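# Place a tray part into the fixture pocket, corners matched

## Task

Pick a single part out of the black tray and lay it in the recess on top of the raised fixture so that the part's cut corner sits in the recess's cut corner and the part rests flat and fully down.

## Robot and tools

Robot: two arms. left_arm has a five-finger left hand and right_arm a five-finger right hand; the left hand mirrors the right. Calibrated base positions in the scene frame: left_arm (-0.017, +0.294, +0.044) m, right_arm (+0.004, -0.256, +0.015) m, each turned slightly about z. A camera stand stands behind the arms.

Scene frame: origin at table-top height, halfway between the nominal bases. +x points out over the table, +z up, and left_arm is on the +y side. Arm names do not match image sides.

Hand point: a point fixed to the palm, 0.05 m in front of it and 0.15 m from the wrist flange along the fingers. Its +z runs along straight fingers, +y out of the palm, and +x across the palm away from the thumb on the right hand (toward the thumb on the left hand). Straight fingers end 0.06 to 0.07 m past the point along +z, their centre lines 0.06 m behind it along -y. A wrist bracket on the little-finger side can strike things.

One row = 28 numbers, all in [-1, 1], always for both arms: left dx, dy, dz, rx, ry, rz, then left thumb_turn, thumb_bend, index, middle, ring, little, force_limit, speed; then the same 14 for the right arm. Pose numbers are offsets from the arm's current Hand target (not from its measured pose and not from the previous row), along scene-frame axes; the turn happens about the Hand target position. 1.0 = 0.6 m for dx, dy, dz and 180 degrees for the rotation vector rx, ry, rz. Repeating an offset moves the arm further. Six zeros re-request the current Hand target. Hand numbers are absolute targets: -1 open/straight, +1 closed. thumb_turn +1 puts the thumb opposite the fingers, which is needed to grip objects about 0.035 to 0.065 m thick. force_limit maps -1..+1 to about 0..10 N at the fingertip (0..15 N for the two thumb motors). speed rises from near zero at -1 to full at +0.48 and above. Use speed -0.94 or lower for a gentle grip. There is no 'unchanged' value. To keep a hand as it is, resend the eight numbers last sent to it; before any were sent, use its hand_measured plus hand_force_limit and hand_speed.

Tools:
- execute_actions(actions, cameras): actions is a list of actions. Each action is up to 15 rows, one per 1/30 s step, and short tables repeat their final row. Images come back only for an empty list or when cameras names them.
- move(target, speed, blend, blocking, cameras): target is one 28-number row, or up to 15 rows, all offsets from the same starting Hand targets. The hand points travel straight toward them. speed is in m/s (0.002 to 4.3, default 0.25, turns at twice that in rad/s), one value or one per target. blend is in metres and rounds corners of a list; 0 stops at each. All paths end together, last at least 0.5 s and are cut off at 10 s. Hand numbers after the first target are sent on arrival. The result adds a 'move:' line such as done, off_target, moving, held or fault. done means at rest within 10 mm and 2 degrees; neither done nor off_target tells you about contact. limits=paced means clipped and limits=held means steps were withheld.
- wait(seconds 0 to 10, cameras): time passes with the last commands held.
- stop(cameras): brakes a running move.
- zoom_image(camera, region [x0, y0, x1, y1] pixels, at most 504 by 504): enlarges part of the newest image.
- show_instructions(): shows reference pages.
- finished_scene(scene=1): ends the scene for good.

Cameras: cam_head_left, cam_head_right, cam_high, cam_low (896x504), cam_left_wrist, cam_right_wrist (672x504, fisheye).

Results: end_effector_position (m) and end_effector_quat_wxyz are in the scene frame; readings can be off by a few cm. Hand target is the last commanded pose after clipping. Orientation is clipped to within 40 degrees of the measured one each step. Arms track loosely and often rest 1 to 3 cm (up to 5 cm) short, usually low, with no contact involved. Resend the target or add the missing offset. hand_measured, hand_stopped_by (moving, target, force, stalled, fault) and hand_load_n list six values in motor order. A grip that has been lost shows only as hand_load_n dropping to about 0. Joint torques include the arm's own weight and carry offsets and noise. A MOTOR HOT line means overheating. At 100 °C an OVER-TEMPERATURE FAULT drops that arm for 30 to 60 s or more, so avoid long stretched or pushing holds.

How to work: look first with an empty actions list. Approach the tray part from above, close with thumb turned in, lift, carry and turn it so the cut corner lines up with the pocket's cut corner, lower gently, open, back away, and confirm it sits flat.

Avoid: dropping or releasing a moving part, fast contacts, hard pushes against the fixture or table, anything leaving the table, arms touching each other or one hand gripping the other's fingers, passing the hand near its own base, and too much finger force. Objects may get nudged occasionally.

Each tool is called after "Request:" as name(argument=value, ...), one argument or row to a line, values as JSON.

Reference images:

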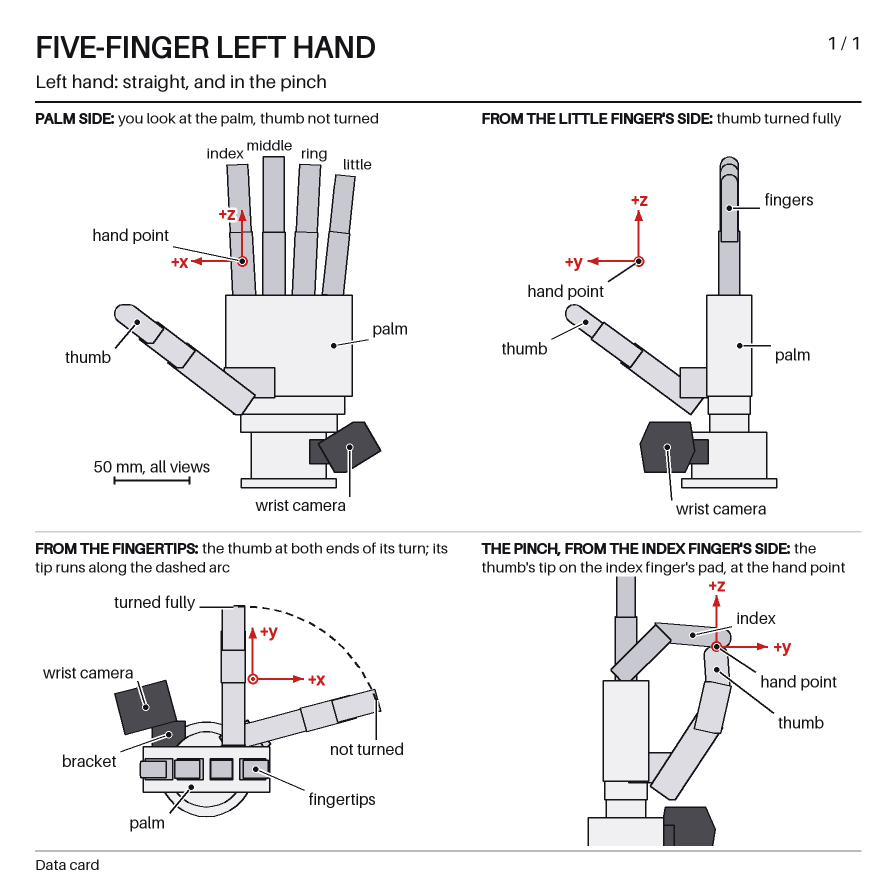

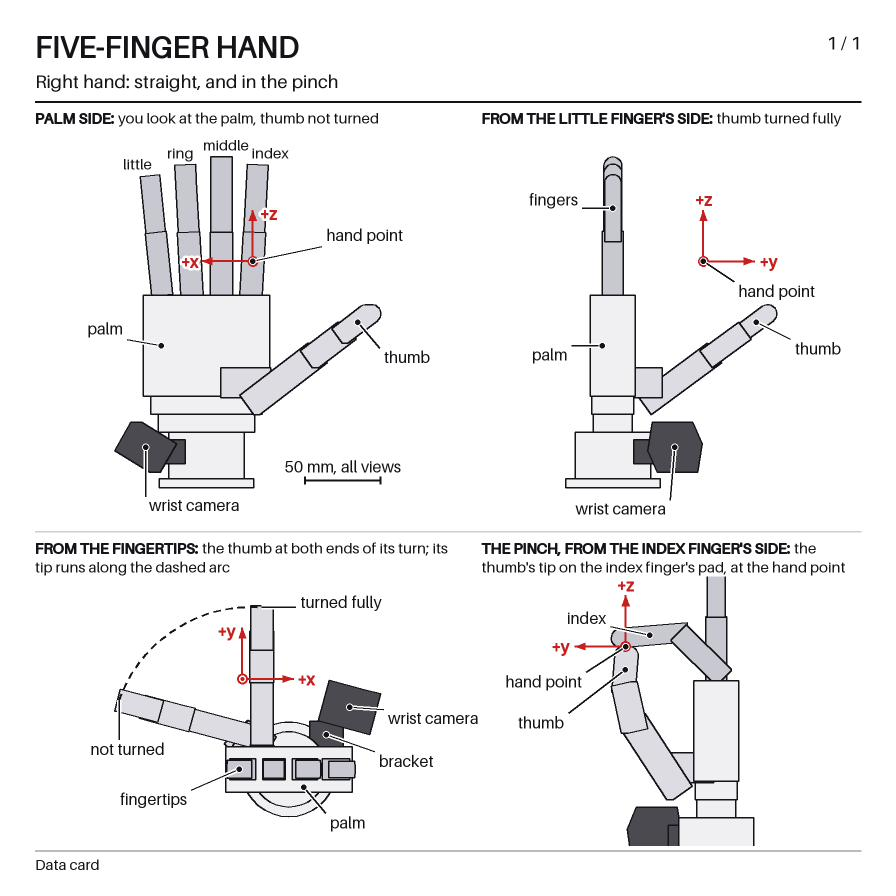

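## Session

Request:
execute_actions(
  actions=[],
)

Scene clock: 0.00 s.
left_arm: end_effector_position=(+0.3157, +0.5319, +0.3607) hand_measured=(-1.000, -1.000, -1.000, -1.000, -1.000, -1.000) hand_load_n=(+0.0, +0.0, +0.0, -0.5, +0.0, +0.0) hand_stopped_by=(target, target, target, target, target, target) hand_force_limit=0.00 hand_speed=-0.80 end_effector_quat_wxyz=(+0.159, -0.062, +0.980, -0.102) | right_arm: end_effector_position=(+0.5904, -0.5762, +0.1962) hand_measured=(-1.000, -1.000, -1.000, -1.000, -1.000, -1.000) hand_load_n=(+0.0, +0.0, +0.0, +0.0, +0.0, +0.0) hand_stopped_by=(target, target, target, target, target, target) hand_force_limit=0.00 hand_speed=-0.80 end_effector_quat_wxyz=(-0.170, +0.582, -0.293, +0.739)
Joint positions: left_arm=[0.661 1.308 1.516 -1.611 0.344 2.041] | right_arm=[-0.6 1.728 0.858 1.029 -0.311 -0.829]
Joint velocities: within noise
Joint torques (N m): no reading
Heat: left arm: hottest waist 24 °C; right arm: hottest waist 25 °C.
Hand target: left_arm +0.3197, +0.5348, +0.3690; +0.168, -0.060, +0.979, -0.097 | right_arm +0.5958, -0.5796, +0.2123; -0.169, +0.573, -0.284, +0.750

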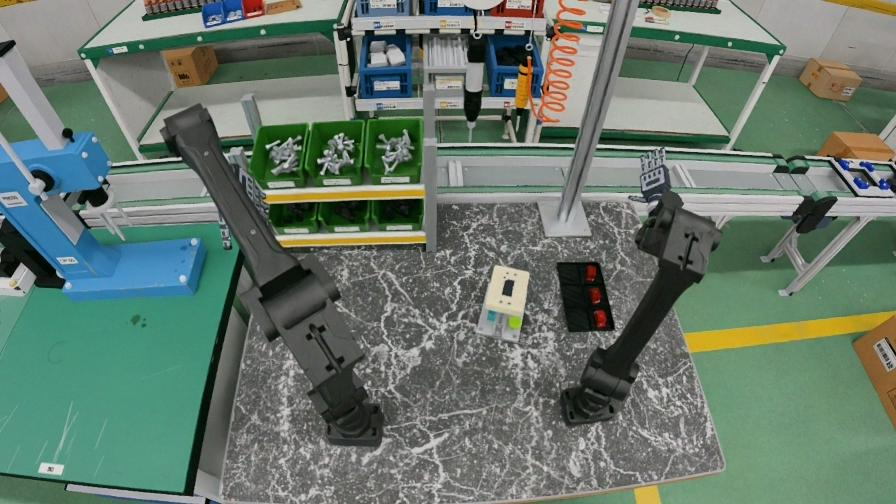

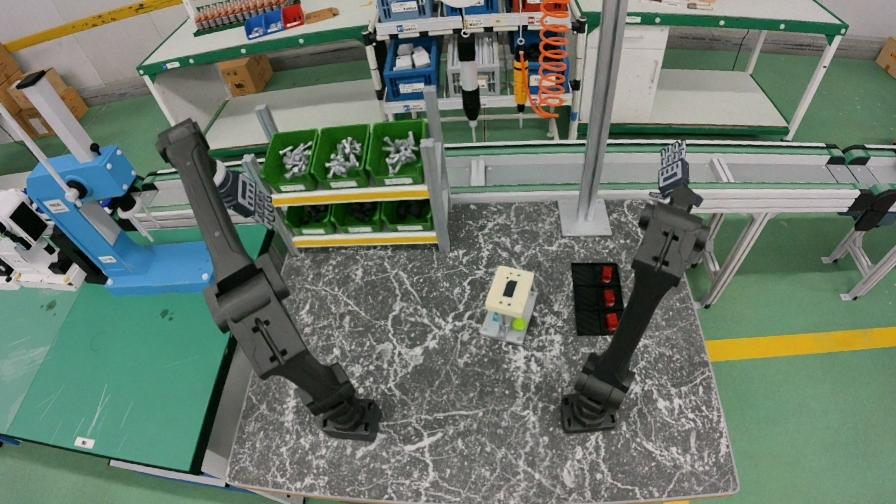

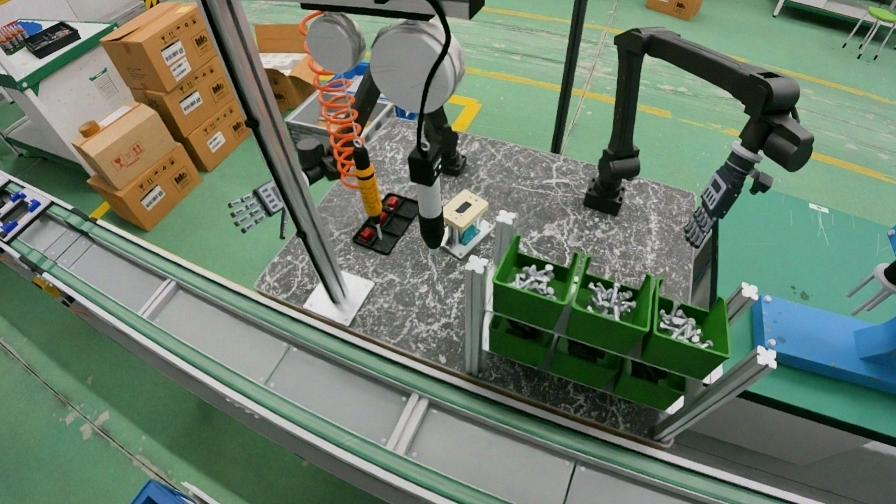

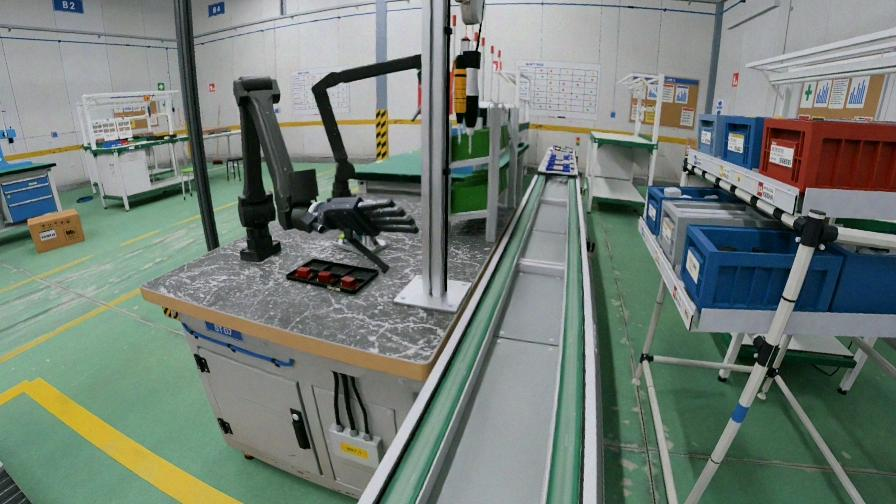

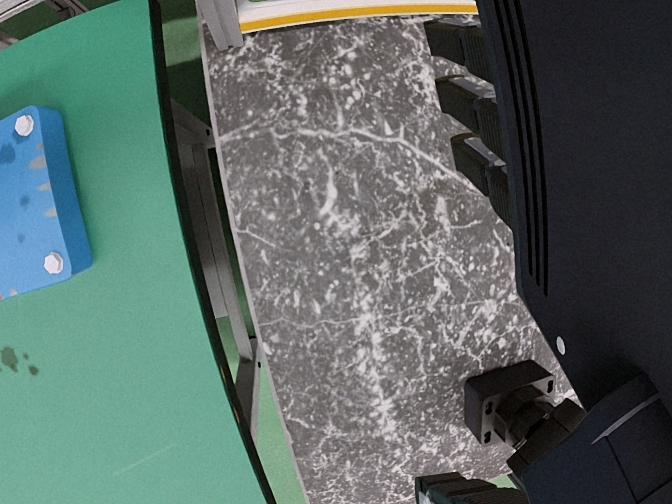

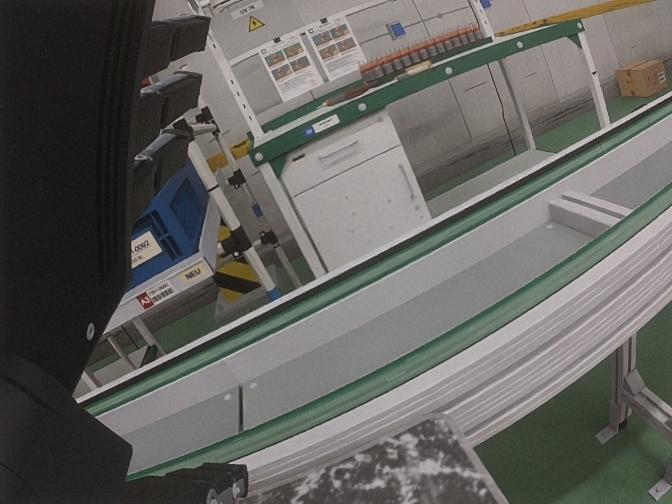

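Request:
zoom_image(
  camera="cam_head_left",
  region=[460, 240, 640, 350],
)

Request:
zoom_image(
  camera="cam_head_right",
  region=[470, 240, 650, 350],
)

Request:
zoom_image(
  camera="cam_high",
  region=[330, 170, 510, 280],
)

Request:
zoom_image(
  camera="cam_low",
  region=[270, 200, 430, 300],
)

Scaled by 2.800 from the camera's 896x504 image, which has a finer 1280x720 frame.

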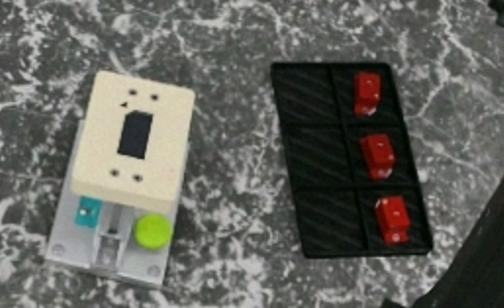

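Scaled by 2.800 from the camera's 896x504 image, which has a finer 1280x720 frame.

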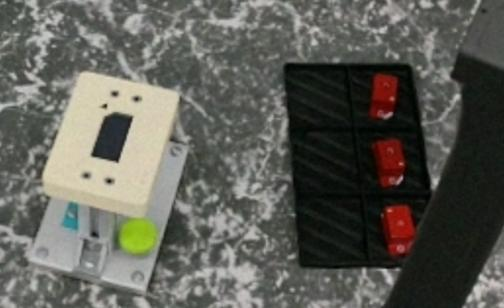

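Scaled by 2.800 from the camera's 896x504 image, which has a finer 1280x720 frame.

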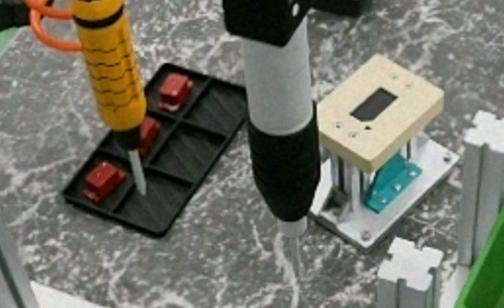

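Scaled by 3.150 from the camera's 896x504 image, which has a finer 1280x720 frame.

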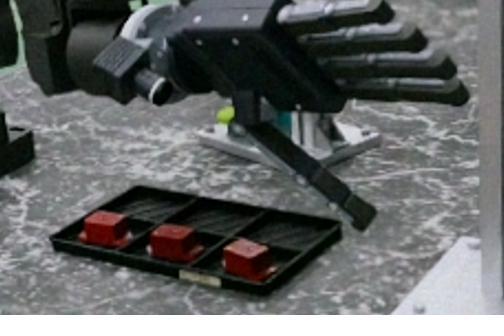

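Request:
move(
  target=[
    [0,0,0,0,0,0,-1,-1,-1,-1,-1,-1,0,-0.8,-0.327,0.133,0.147,0.15,0.087,0.01,-1,-1,-1,-1,-1,-1,0,-0.8],
    [0,0,0,0,0,0,-1,-1,-1,-1,-1,-1,0,-0.8,-0.493,0.466,0.113,0.307,0.174,0.019,-1,-1,-1,-1,-1,-1,0,-0.8],
  ],
  blend=[0.05, 0],
  cameras=["cam_head_left","cam_head_right","cam_low","cam_right_wrist","cam_high"],
)

Scene clock: 14.87 s.
left_arm: end_effector_position=(+0.3157, +0.5319, +0.3607) hand_measured=(-1.000, -1.000, -1.000, -1.000, -1.000, -1.000) hand_load_n=(+0.0, +0.0, +0.0, +0.0, +0.0, +0.0) hand_stopped_by=(target, target, target, target, target, target) hand_force_limit=0.00 hand_speed=-0.80 end_effector_quat_wxyz=(+0.159, -0.062, +0.980, -0.102) | right_arm: end_effector_position=(+0.2984, -0.3023, +0.2622) hand_measured=(-1.000, -1.000, -1.000, -1.000, -1.000, -1.000) hand_load_n=(+0.0, +0.0, +0.0, +0.0, +0.0, +0.0) hand_stopped_by=(target, target, target, target, target, target) hand_force_limit=0.00 hand_speed=-0.80 end_effector_quat_wxyz=(-0.347, +0.616, -0.618, +0.343)
Joint positions: left_arm=[0.661 1.308 1.516 -1.611 0.344 2.041] | right_arm=[-0.496 0.568 0.701 -0.733 -0.383 -0.244]
Joint torques (N m): left_arm=[-0.26 -8.18 11.1 0.59 0.31 -0.05] | right_arm=[0.79 -1.03 14.15 1.01 -0.08 0.17]
Heat: left arm: hottest elbow 25 °C; right arm: hottest waist 25 °C.
Hand target: left_arm +0.3197, +0.5348, +0.3690; +0.168, -0.060, +0.979, -0.097 | right_arm +0.3000, -0.2999, +0.2802; -0.354, +0.612, -0.612, +0.353
Off the commanded pose: left_arm 0.010 m, 1 deg | right_arm 0.018 m, 2 deg.
move: off_target (right_arm)
Images, in order (width x height): cam_head_left 896x504, cam_head_right 896x504, cam_high 896x504, cam_low 896x504, cam_right_wrist 672x504.

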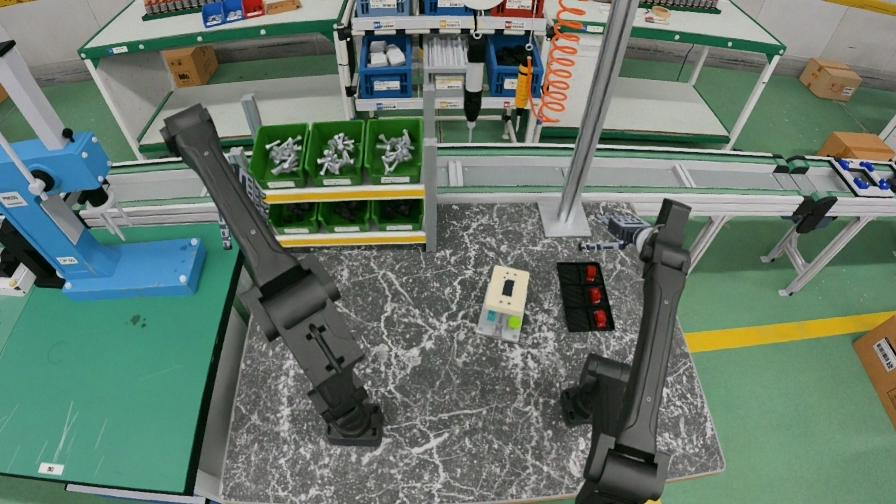

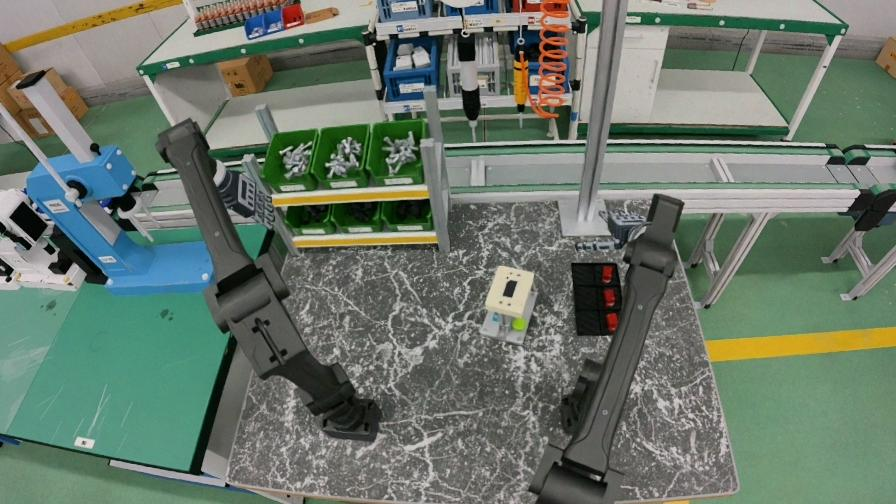

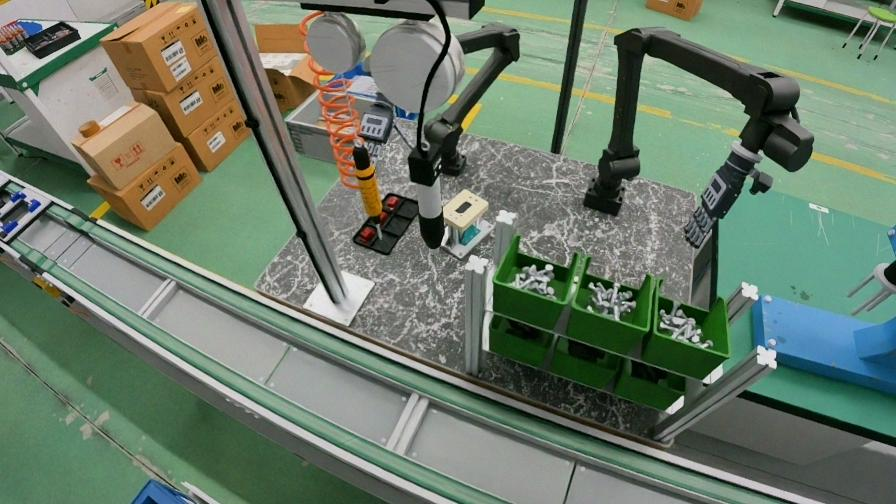

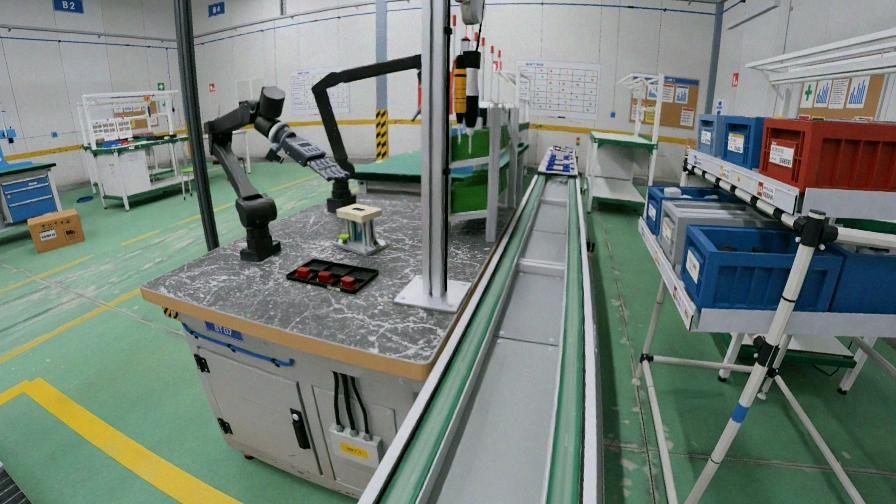

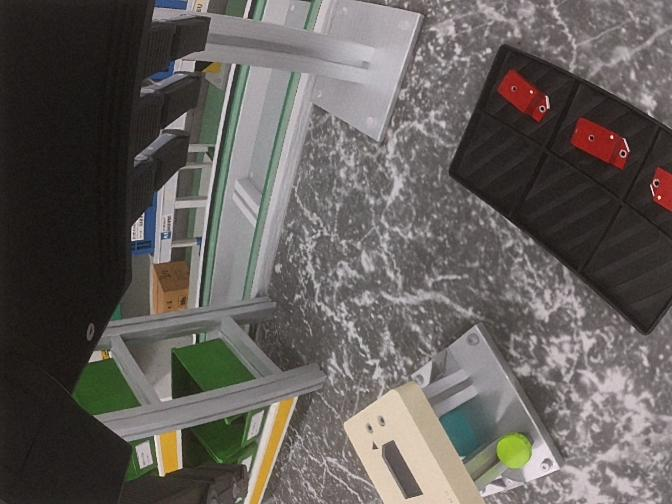

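Request:
zoom_image(
  camera="cam_right_wrist",
  region=[440, 30, 672, 204],
)

Request:
zoom_image(
  camera="cam_right_wrist",
  region=[330, 310, 590, 504],
)

Request:
zoom_image(
  camera="cam_low",
  region=[270, 190, 430, 300],
)

Scaled by 2.172 from the camera's 672x504 image, which has a finer 960x720 frame.

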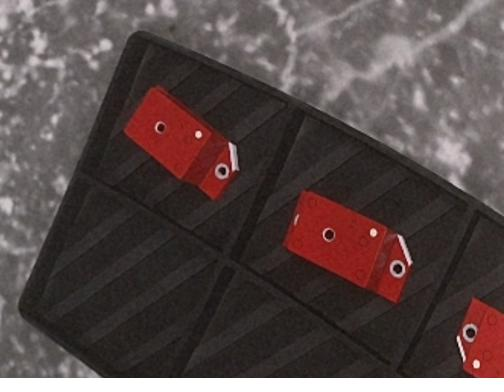

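Scaled by 1.938 from the camera's 672x504 image, which has a finer 960x720 frame.

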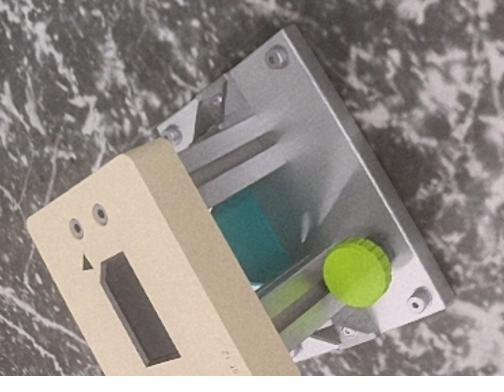

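Scaled by 3.150 from the camera's 896x504 image, which has a finer 1280x720 frame.

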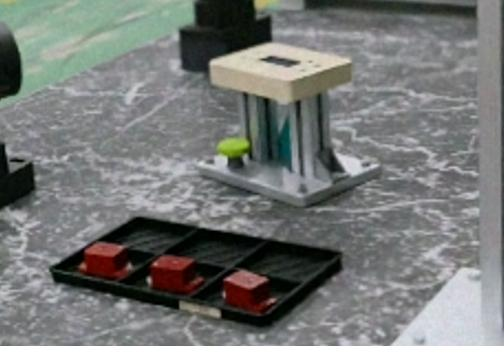

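Request:
move(
  target=[0,0,0,0,0,0,-1,-1,-1,-1,-1,-1,0,-0.8,-0.08,-0.15,0.03,0,0.083,0,-1,-1,-1,-1,-1,-1,0,-0.8],
  cameras=["cam_right_wrist"],
)

Scene clock: 41.83 s.
left_arm: end_effector_position=(+0.3157, +0.5319, +0.3607) hand_measured=(-1.000, -1.000, -1.000, -1.000, -1.000, -1.000) hand_load_n=(+0.0, +0.0, +0.0, +0.0, +0.0, +0.0) hand_stopped_by=(target, target, target, target, target, target) hand_force_limit=0.00 hand_speed=-0.80 end_effector_quat_wxyz=(+0.159, -0.062, +0.980, -0.102) | right_arm: end_effector_position=(+0.2459, -0.3797, +0.2757) hand_measured=(-1.000, -1.000, -1.000, -1.000, -1.000, -1.000) hand_load_n=(+0.0, +0.0, +0.0, +0.0, +0.0, +0.0) hand_stopped_by=(target, target, target, target, target, target) hand_force_limit=0.00 hand_speed=-0.80 end_effector_quat_wxyz=(-0.273, +0.651, -0.662, +0.252)
Joint positions: left_arm=[0.661 1.308 1.516 -1.611 0.344 2.041] | right_arm=[-0.856 0.791 0.94 -1.156 -0.541 -0.635]
Joint torques (N m): left_arm=[-0.26 -8.29 11.08 0.59 0.31 -0.05] | right_arm=[-0.67 -1.2 16.18 0.55 -0.49 -0.11]
Heat: left arm: hottest elbow 27 °C; right arm: hottest elbow 26 °C.
Hand target: left_arm +0.3197, +0.5348, +0.3690; +0.168, -0.060, +0.979, -0.097 | right_arm +0.2521, -0.3899, +0.2981; -0.271, +0.653, -0.653, +0.271
Off the commanded pose: left_arm 0.010 m, 1 deg | right_arm 0.025 m, 2 deg.
move: off_target (right_arm)
Images, in order (width x height): cam_right_wrist 672x504.

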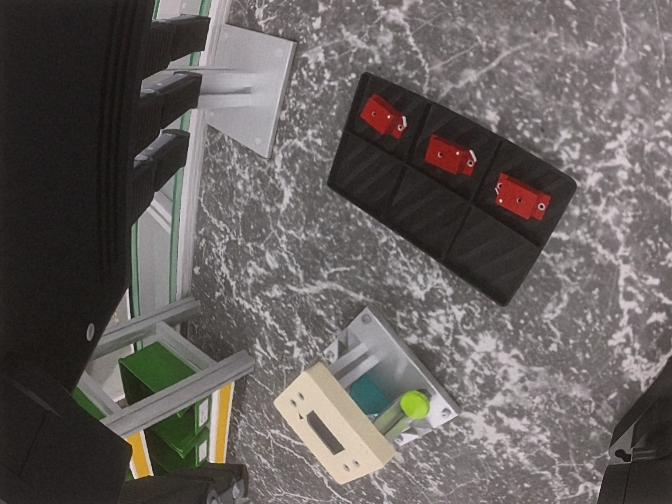

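Request:
zoom_image(
  camera="cam_right_wrist",
  region=[320, 60, 600, 270],
)

Request:
zoom_image(
  camera="cam_right_wrist",
  region=[470, 150, 570, 240],
)

Request:
zoom_image(
  camera="cam_right_wrist",
  region=[260, 340, 400, 490],
)

Scaled by 1.800 from the camera's 672x504 image, which has a finer 960x720 frame.

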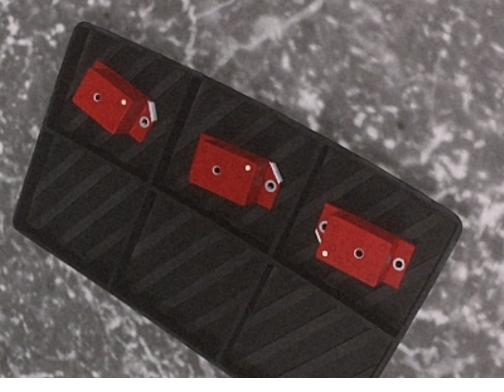

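Scaled by 5.040 from the camera's 672x504 image, which has a finer 960x720 frame.

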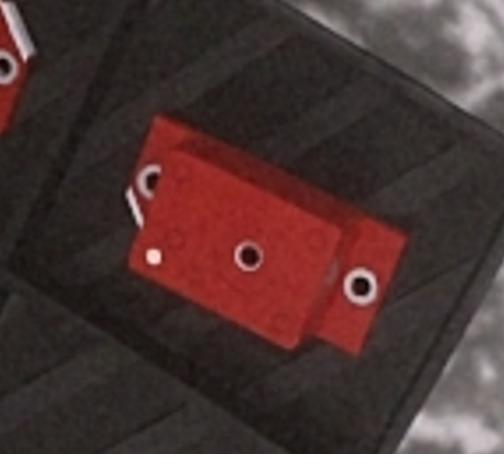

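Scaled by 3.360 from the camera's 672x504 image, which has a finer 960x720 frame.

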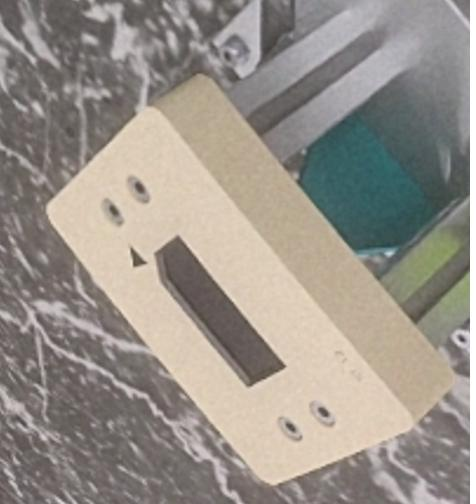

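Request:
move(
  target=[0,0,0,0,0,0,-1,-1,-1,-1,-1,-1,0,-0.8,0,0,0,0,0,0,1,-0.15,-0.15,-0.15,-1,-1,-0.5,0.3],
  cameras=["cam_right_wrist"],
)

Scene clock: 60.87 s.
left_arm: end_effector_position=(+0.3157, +0.5319, +0.3607) hand_measured=(-1.000, -1.000, -1.000, -1.000, -1.000, -1.000) hand_load_n=(+0.0, +0.0, +0.0, +0.0, +0.0, +0.0) hand_stopped_by=(target, target, target, target, target, target) hand_force_limit=0.00 hand_speed=-0.80 end_effector_quat_wxyz=(+0.159, -0.062, +0.980, -0.102) | right_arm: end_effector_position=(+0.2457, -0.3798, +0.2756) hand_measured=(+1.000, -0.150, -0.150, -0.150, -1.000, -1.000) hand_load_n=(+0.0, +0.0, +0.0, +0.0, +0.0, +0.0) hand_stopped_by=(target, target, target, target, target, target) hand_force_limit=-0.50 hand_speed=0.30 end_effector_quat_wxyz=(-0.273, +0.652, -0.661, +0.252)
Joint positions: left_arm=[0.661 1.308 1.516 -1.611 0.344 2.041] | right_arm=[-0.857 0.791 0.94 -1.156 -0.542 -0.638]
Joint torques (N m): left_arm=[-0.15 -8.59 11.04 0.64 0.32 -0.05] | right_arm=[-0.67 -1.2 16.2 0.58 -0.46 -0.08]
Heat: left arm: hottest elbow 27 °C; right arm: hottest elbow 26 °C.
Hand target: left_arm +0.3197, +0.5348, +0.3690; +0.168, -0.060, +0.979, -0.097 | right_arm +0.2520, -0.3900, +0.2982; -0.271, +0.653, -0.653, +0.271
Off the commanded pose: left_arm 0.010 m, 1 deg | right_arm 0.026 m, 2 deg.
move: off_target (right_arm)
Images, in order (width x height): cam_right_wrist 672x504.

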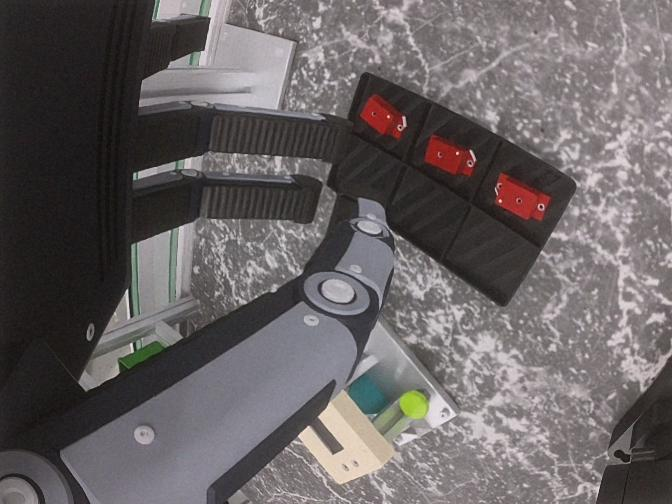

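Request:
move(
  target=[0,0,0,0,0,0,-1,-1,-1,-1,-1,-1,0,-0.8,0.0167,0.08,-0.21,0,-0.139,0,1,-0.15,-0.15,-0.15,-1,-1,-0.5,0.3],
  cameras=["cam_right_wrist","cam_low","cam_head_left"],
)

Scene clock: 80.27 s.
left_arm: end_effector_position=(+0.3157, +0.5319, +0.3607) hand_measured=(-1.000, -1.000, -1.000, -1.000, -1.000, -1.000) hand_load_n=(+0.0, +0.0, +0.0, +0.0, +0.0, +0.0) hand_stopped_by=(target, target, target, target, target, target) hand_force_limit=0.00 hand_speed=-0.80 end_effector_quat_wxyz=(+0.159, -0.062, +0.980, -0.102) | right_arm: end_effector_position=(+0.2602, -0.3386, +0.1658) hand_measured=(+1.000, -0.150, -0.150, -0.150, -1.000, -1.000) hand_load_n=(+0.0, +0.0, +0.0, +0.0, +0.0, +0.0) hand_stopped_by=(target, target, target, target, target, target) hand_force_limit=-0.50 hand_speed=0.30 end_effector_quat_wxyz=(-0.407, +0.583, -0.583, +0.393)
Joint positions: left_arm=[0.661 1.308 1.516 -1.611 0.344 2.041] | right_arm=[-0.922 0.447 0.341 -0.446 -0.815 -0.404]
Joint velocities: left_arm=[within noise] | right_arm=[-0.005 -0.005 -0.046 -0.002 0.051 -0.081]
Joint torques (N m): left_arm=[-0.32 -8.35 11.04 0.59 0.32 -0.05] | right_arm=[-0.21 -0.15 11.47 1.8 -0.23 0.12]
Heat: left arm: hottest elbow 28 °C; right arm: hottest elbow 27 °C.
Hand target: left_arm +0.3197, +0.5348, +0.3690; +0.168, -0.060, +0.979, -0.097 | right_arm +0.2620, -0.3419, +0.1721; -0.406, +0.579, -0.579, +0.406
Off the commanded pose: left_arm 0.010 m, 1 deg | right_arm 0.007 m, 2 deg.
move: done
Images, in order (width x height): cam_head_left 896x504, cam_low 896x504, cam_right_wrist 672x504.

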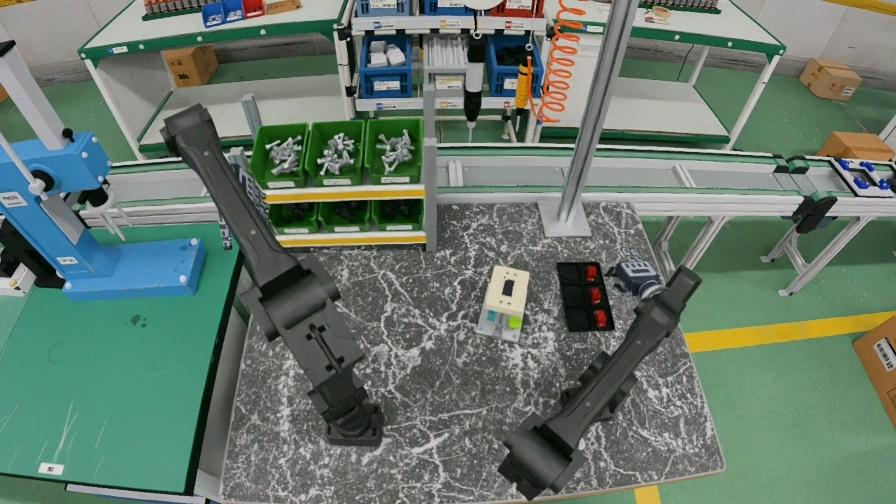

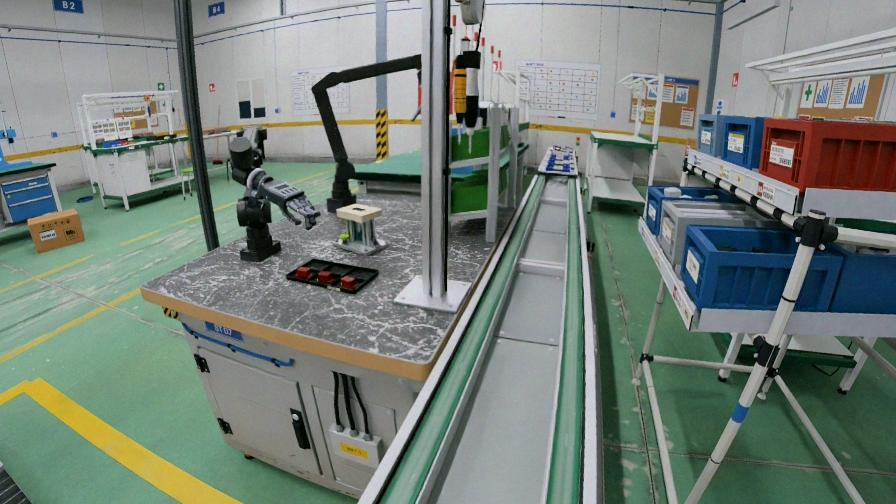

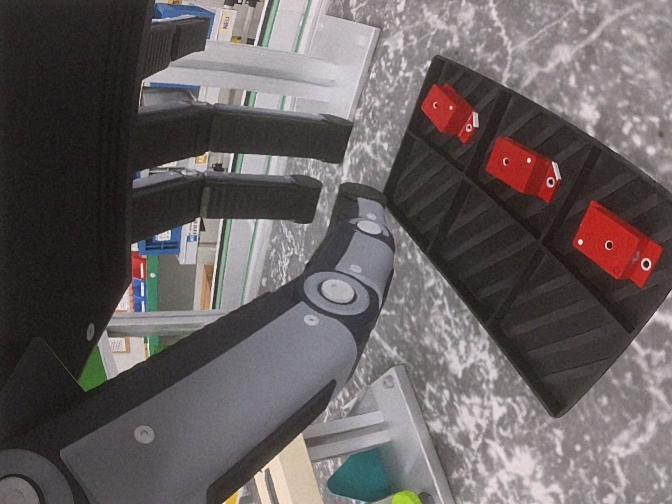

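Request:
zoom_image(
  camera="cam_right_wrist",
  region=[560, 180, 672, 300],
)

Request:
zoom_image(
  camera="cam_low",
  region=[230, 150, 410, 300],
)

Scaled by 4.200 from the camera's 672x504 image, which has a finer 960x720 frame.

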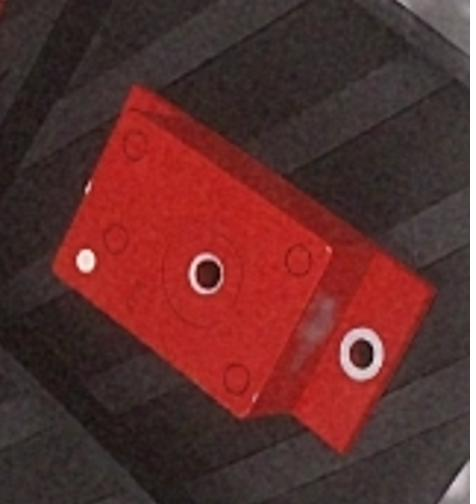

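Scaled by 2.800 from the camera's 896x504 image, which has a finer 1280x720 frame.

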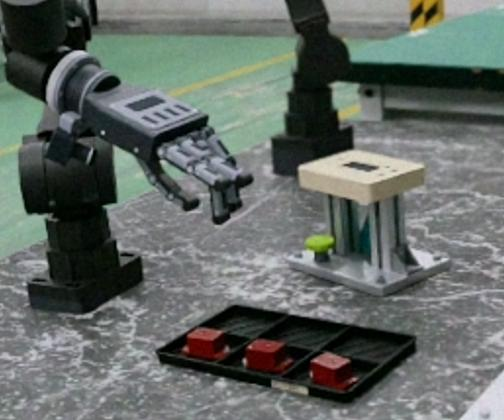

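Request:
move(
  target=[0,0,0,0,0,0,-1,-1,-1,-1,-1,-1,0,-0.8,-0.02,0,-0.1,0,0,0,1,-0.15,-0.15,-0.15,-1,-1,-0.5,0.3],
  cameras=["cam_right_wrist","cam_low"],
)

Request:
zoom_image(
  camera="cam_low",
  region=[230, 150, 410, 300],
)

Scene clock: 86.43 s.
left_arm: end_effector_position=(+0.3157, +0.5319, +0.3607) hand_measured=(-1.000, -1.000, -1.000, -1.000, -1.000, -1.000) hand_load_n=(+0.0, +0.0, +0.0, -0.5, +0.0, +0.0) hand_stopped_by=(target, target, target, target, target, target) hand_force_limit=0.00 hand_speed=-0.80 end_effector_quat_wxyz=(+0.159, -0.062, +0.980, -0.102) | right_arm: end_effector_position=(+0.2486, -0.3373, +0.1116) hand_measured=(+1.000, -0.150, -0.150, -0.150, -1.000, -1.000) hand_load_n=(+0.0, +0.0, +0.0, +0.0, -0.5, +0.0) hand_stopped_by=(target, target, target, target, target, target) hand_force_limit=-0.50 hand_speed=0.30 end_effector_quat_wxyz=(-0.409, +0.577, -0.583, +0.400)
Joint positions: left_arm=[0.661 1.308 1.516 -1.611 0.344 2.041] | right_arm=[-0.983 0.446 0.192 -0.307 -0.865 -0.429]
Joint torques (N m): left_arm=[-0.26 -8.47 11.07 0.64 0.31 -0.06] | right_arm=[-0.62 2.02 11.21 1.84 -0.46 -0.1]
Heat: left arm: hottest elbow 28 °C; right arm: hottest elbow 27 °C.
Hand target: left_arm +0.3197, +0.5348, +0.3690; +0.168, -0.060, +0.979, -0.097 | right_arm +0.2500, -0.3419, +0.1120; -0.406, +0.579, -0.579, +0.406
Off the commanded pose: left_arm 0.010 m, 1 deg | right_arm 0.005 m, 1 deg.
move: done
Images, in order (width x height): cam_low 896x504, cam_right_wrist 672x504.

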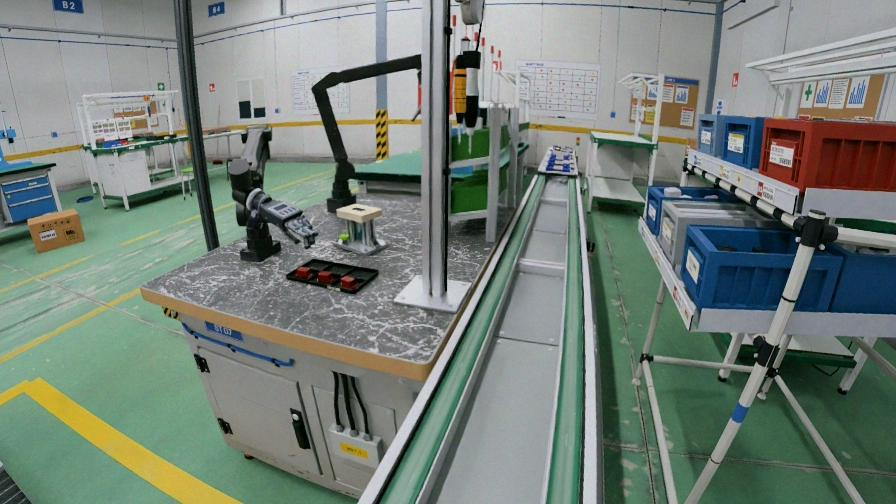

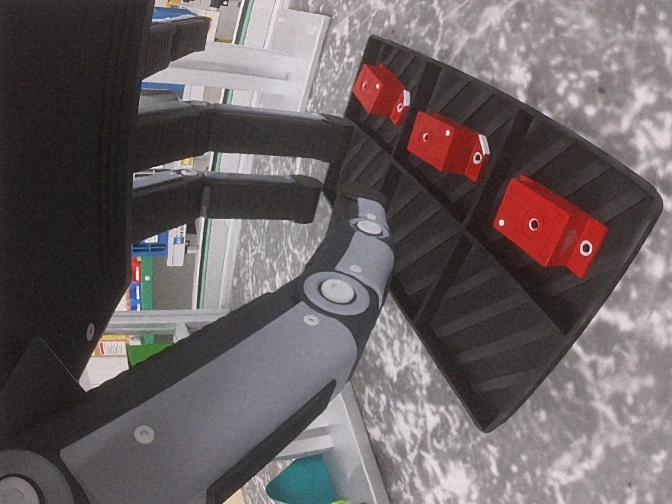

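Scaled by 2.800 from the camera's 896x504 image, which has a finer 1280x720 frame.

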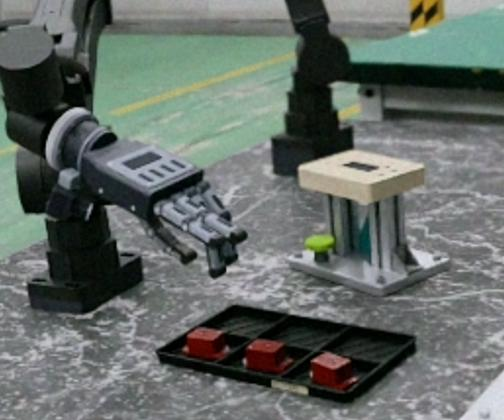

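Request:
zoom_image(
  camera="cam_low",
  region=[280, 220, 340, 290],
)

Scaled by 7.200 from the camera's 896x504 image, which has a finer 1280x720 frame.

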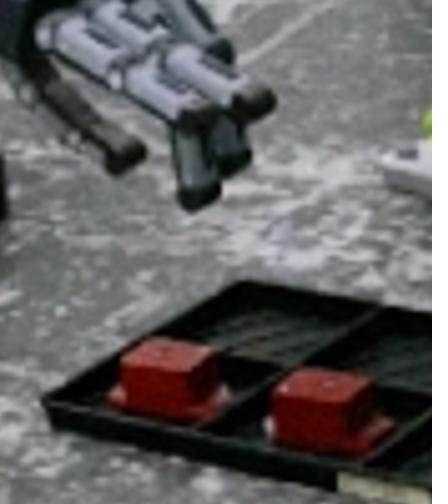

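Request:
move(
  target=[0,0,0,0,0,0,-1,-1,-1,-1,-1,-1,0,-0.8,-0.015,-0.0067,-0.053,0,0,0.025,1,-0.15,-0.15,-0.15,-1,-1,-0.5,0.3],
  speed=0.15,
  cameras=["cam_right_wrist","cam_low"],
)

Request:
zoom_image(
  camera="cam_low",
  region=[280, 220, 340, 290],
)

Request:
zoom_image(
  camera="cam_right_wrist",
  region=[280, 120, 560, 330],
)

Scene clock: 94.97 s.
left_arm: end_effector_position=(+0.3157, +0.5319, +0.3607) hand_measured=(-1.000, -1.000, -1.000, -1.000, -1.000, -1.000) hand_load_n=(-0.5, +0.0, +0.0, +0.0, -0.5, +0.0) hand_stopped_by=(target, target, target, target, target, target) hand_force_limit=0.00 hand_speed=-0.80 end_effector_quat_wxyz=(+0.159, -0.062, +0.980, -0.102) | right_arm: end_effector_position=(+0.2394, -0.3403, +0.0788) hand_measured=(+1.000, -0.150, -0.150, -0.150, -1.000, -1.000) hand_load_n=(+0.0, +0.0, +0.0, +0.0, +0.0, +0.0) hand_stopped_by=(target, target, target, target, target, target) hand_force_limit=-0.50 hand_speed=0.30 end_effector_quat_wxyz=(-0.426, +0.599, -0.561, +0.382)
Joint positions: left_arm=[0.661 1.308 1.516 -1.611 0.344 2.041] | right_arm=[-1.078 0.626 0.157 -0.234 -1.006 -0.6]
Joint torques (N m): left_arm=[-0.38 -8.41 11.1 0.62 0.31 -0.05] | right_arm=[-0.56 1.38 10.62 1.65 -0.6 -0.09]
Heat: left arm: hottest elbow 28 °C; right arm: hottest elbow 27 °C.
Hand target: left_arm +0.3197, +0.5348, +0.3690; +0.168, -0.060, +0.979, -0.097 | right_arm +0.2410, -0.3460, +0.0804; -0.422, +0.601, -0.556, +0.389
Off the commanded pose: left_arm 0.010 m, 1 deg | right_arm 0.006 m, 1 deg.
move: done
Images, in order (width x height): cam_low 896x504, cam_right_wrist 672x504.

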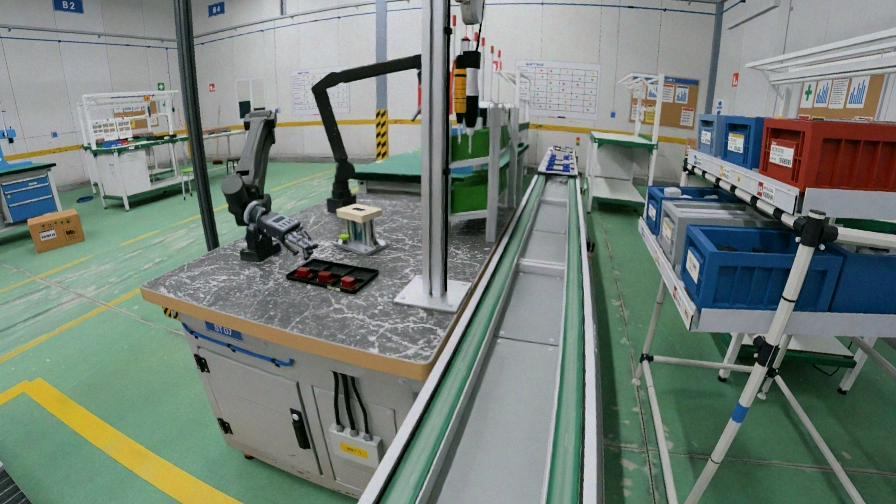

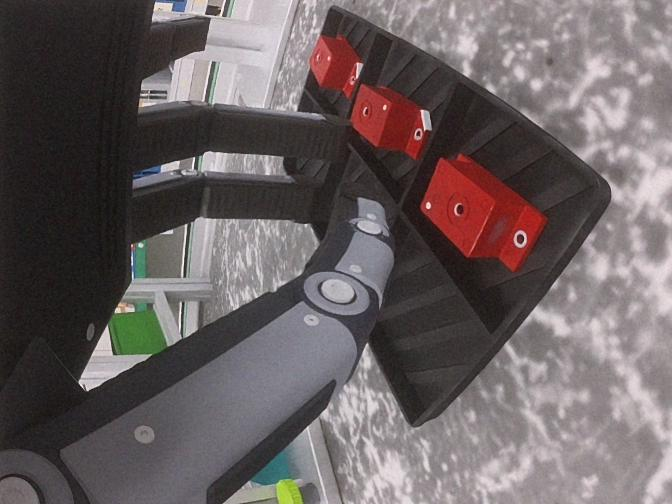

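Scaled by 7.200 from the camera's 896x504 image, which has a finer 1280x720 frame.

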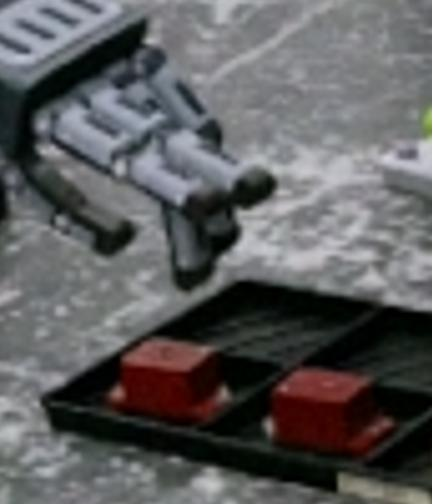

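Scaled by 1.800 from the camera's 672x504 image, which has a finer 960x720 frame.

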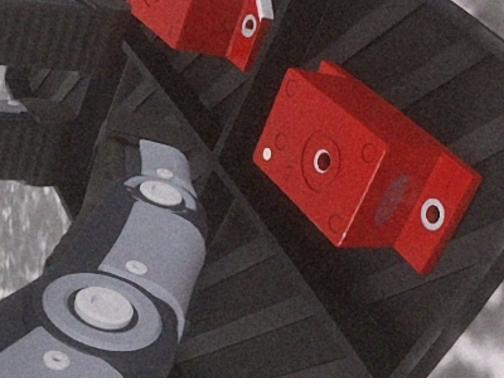

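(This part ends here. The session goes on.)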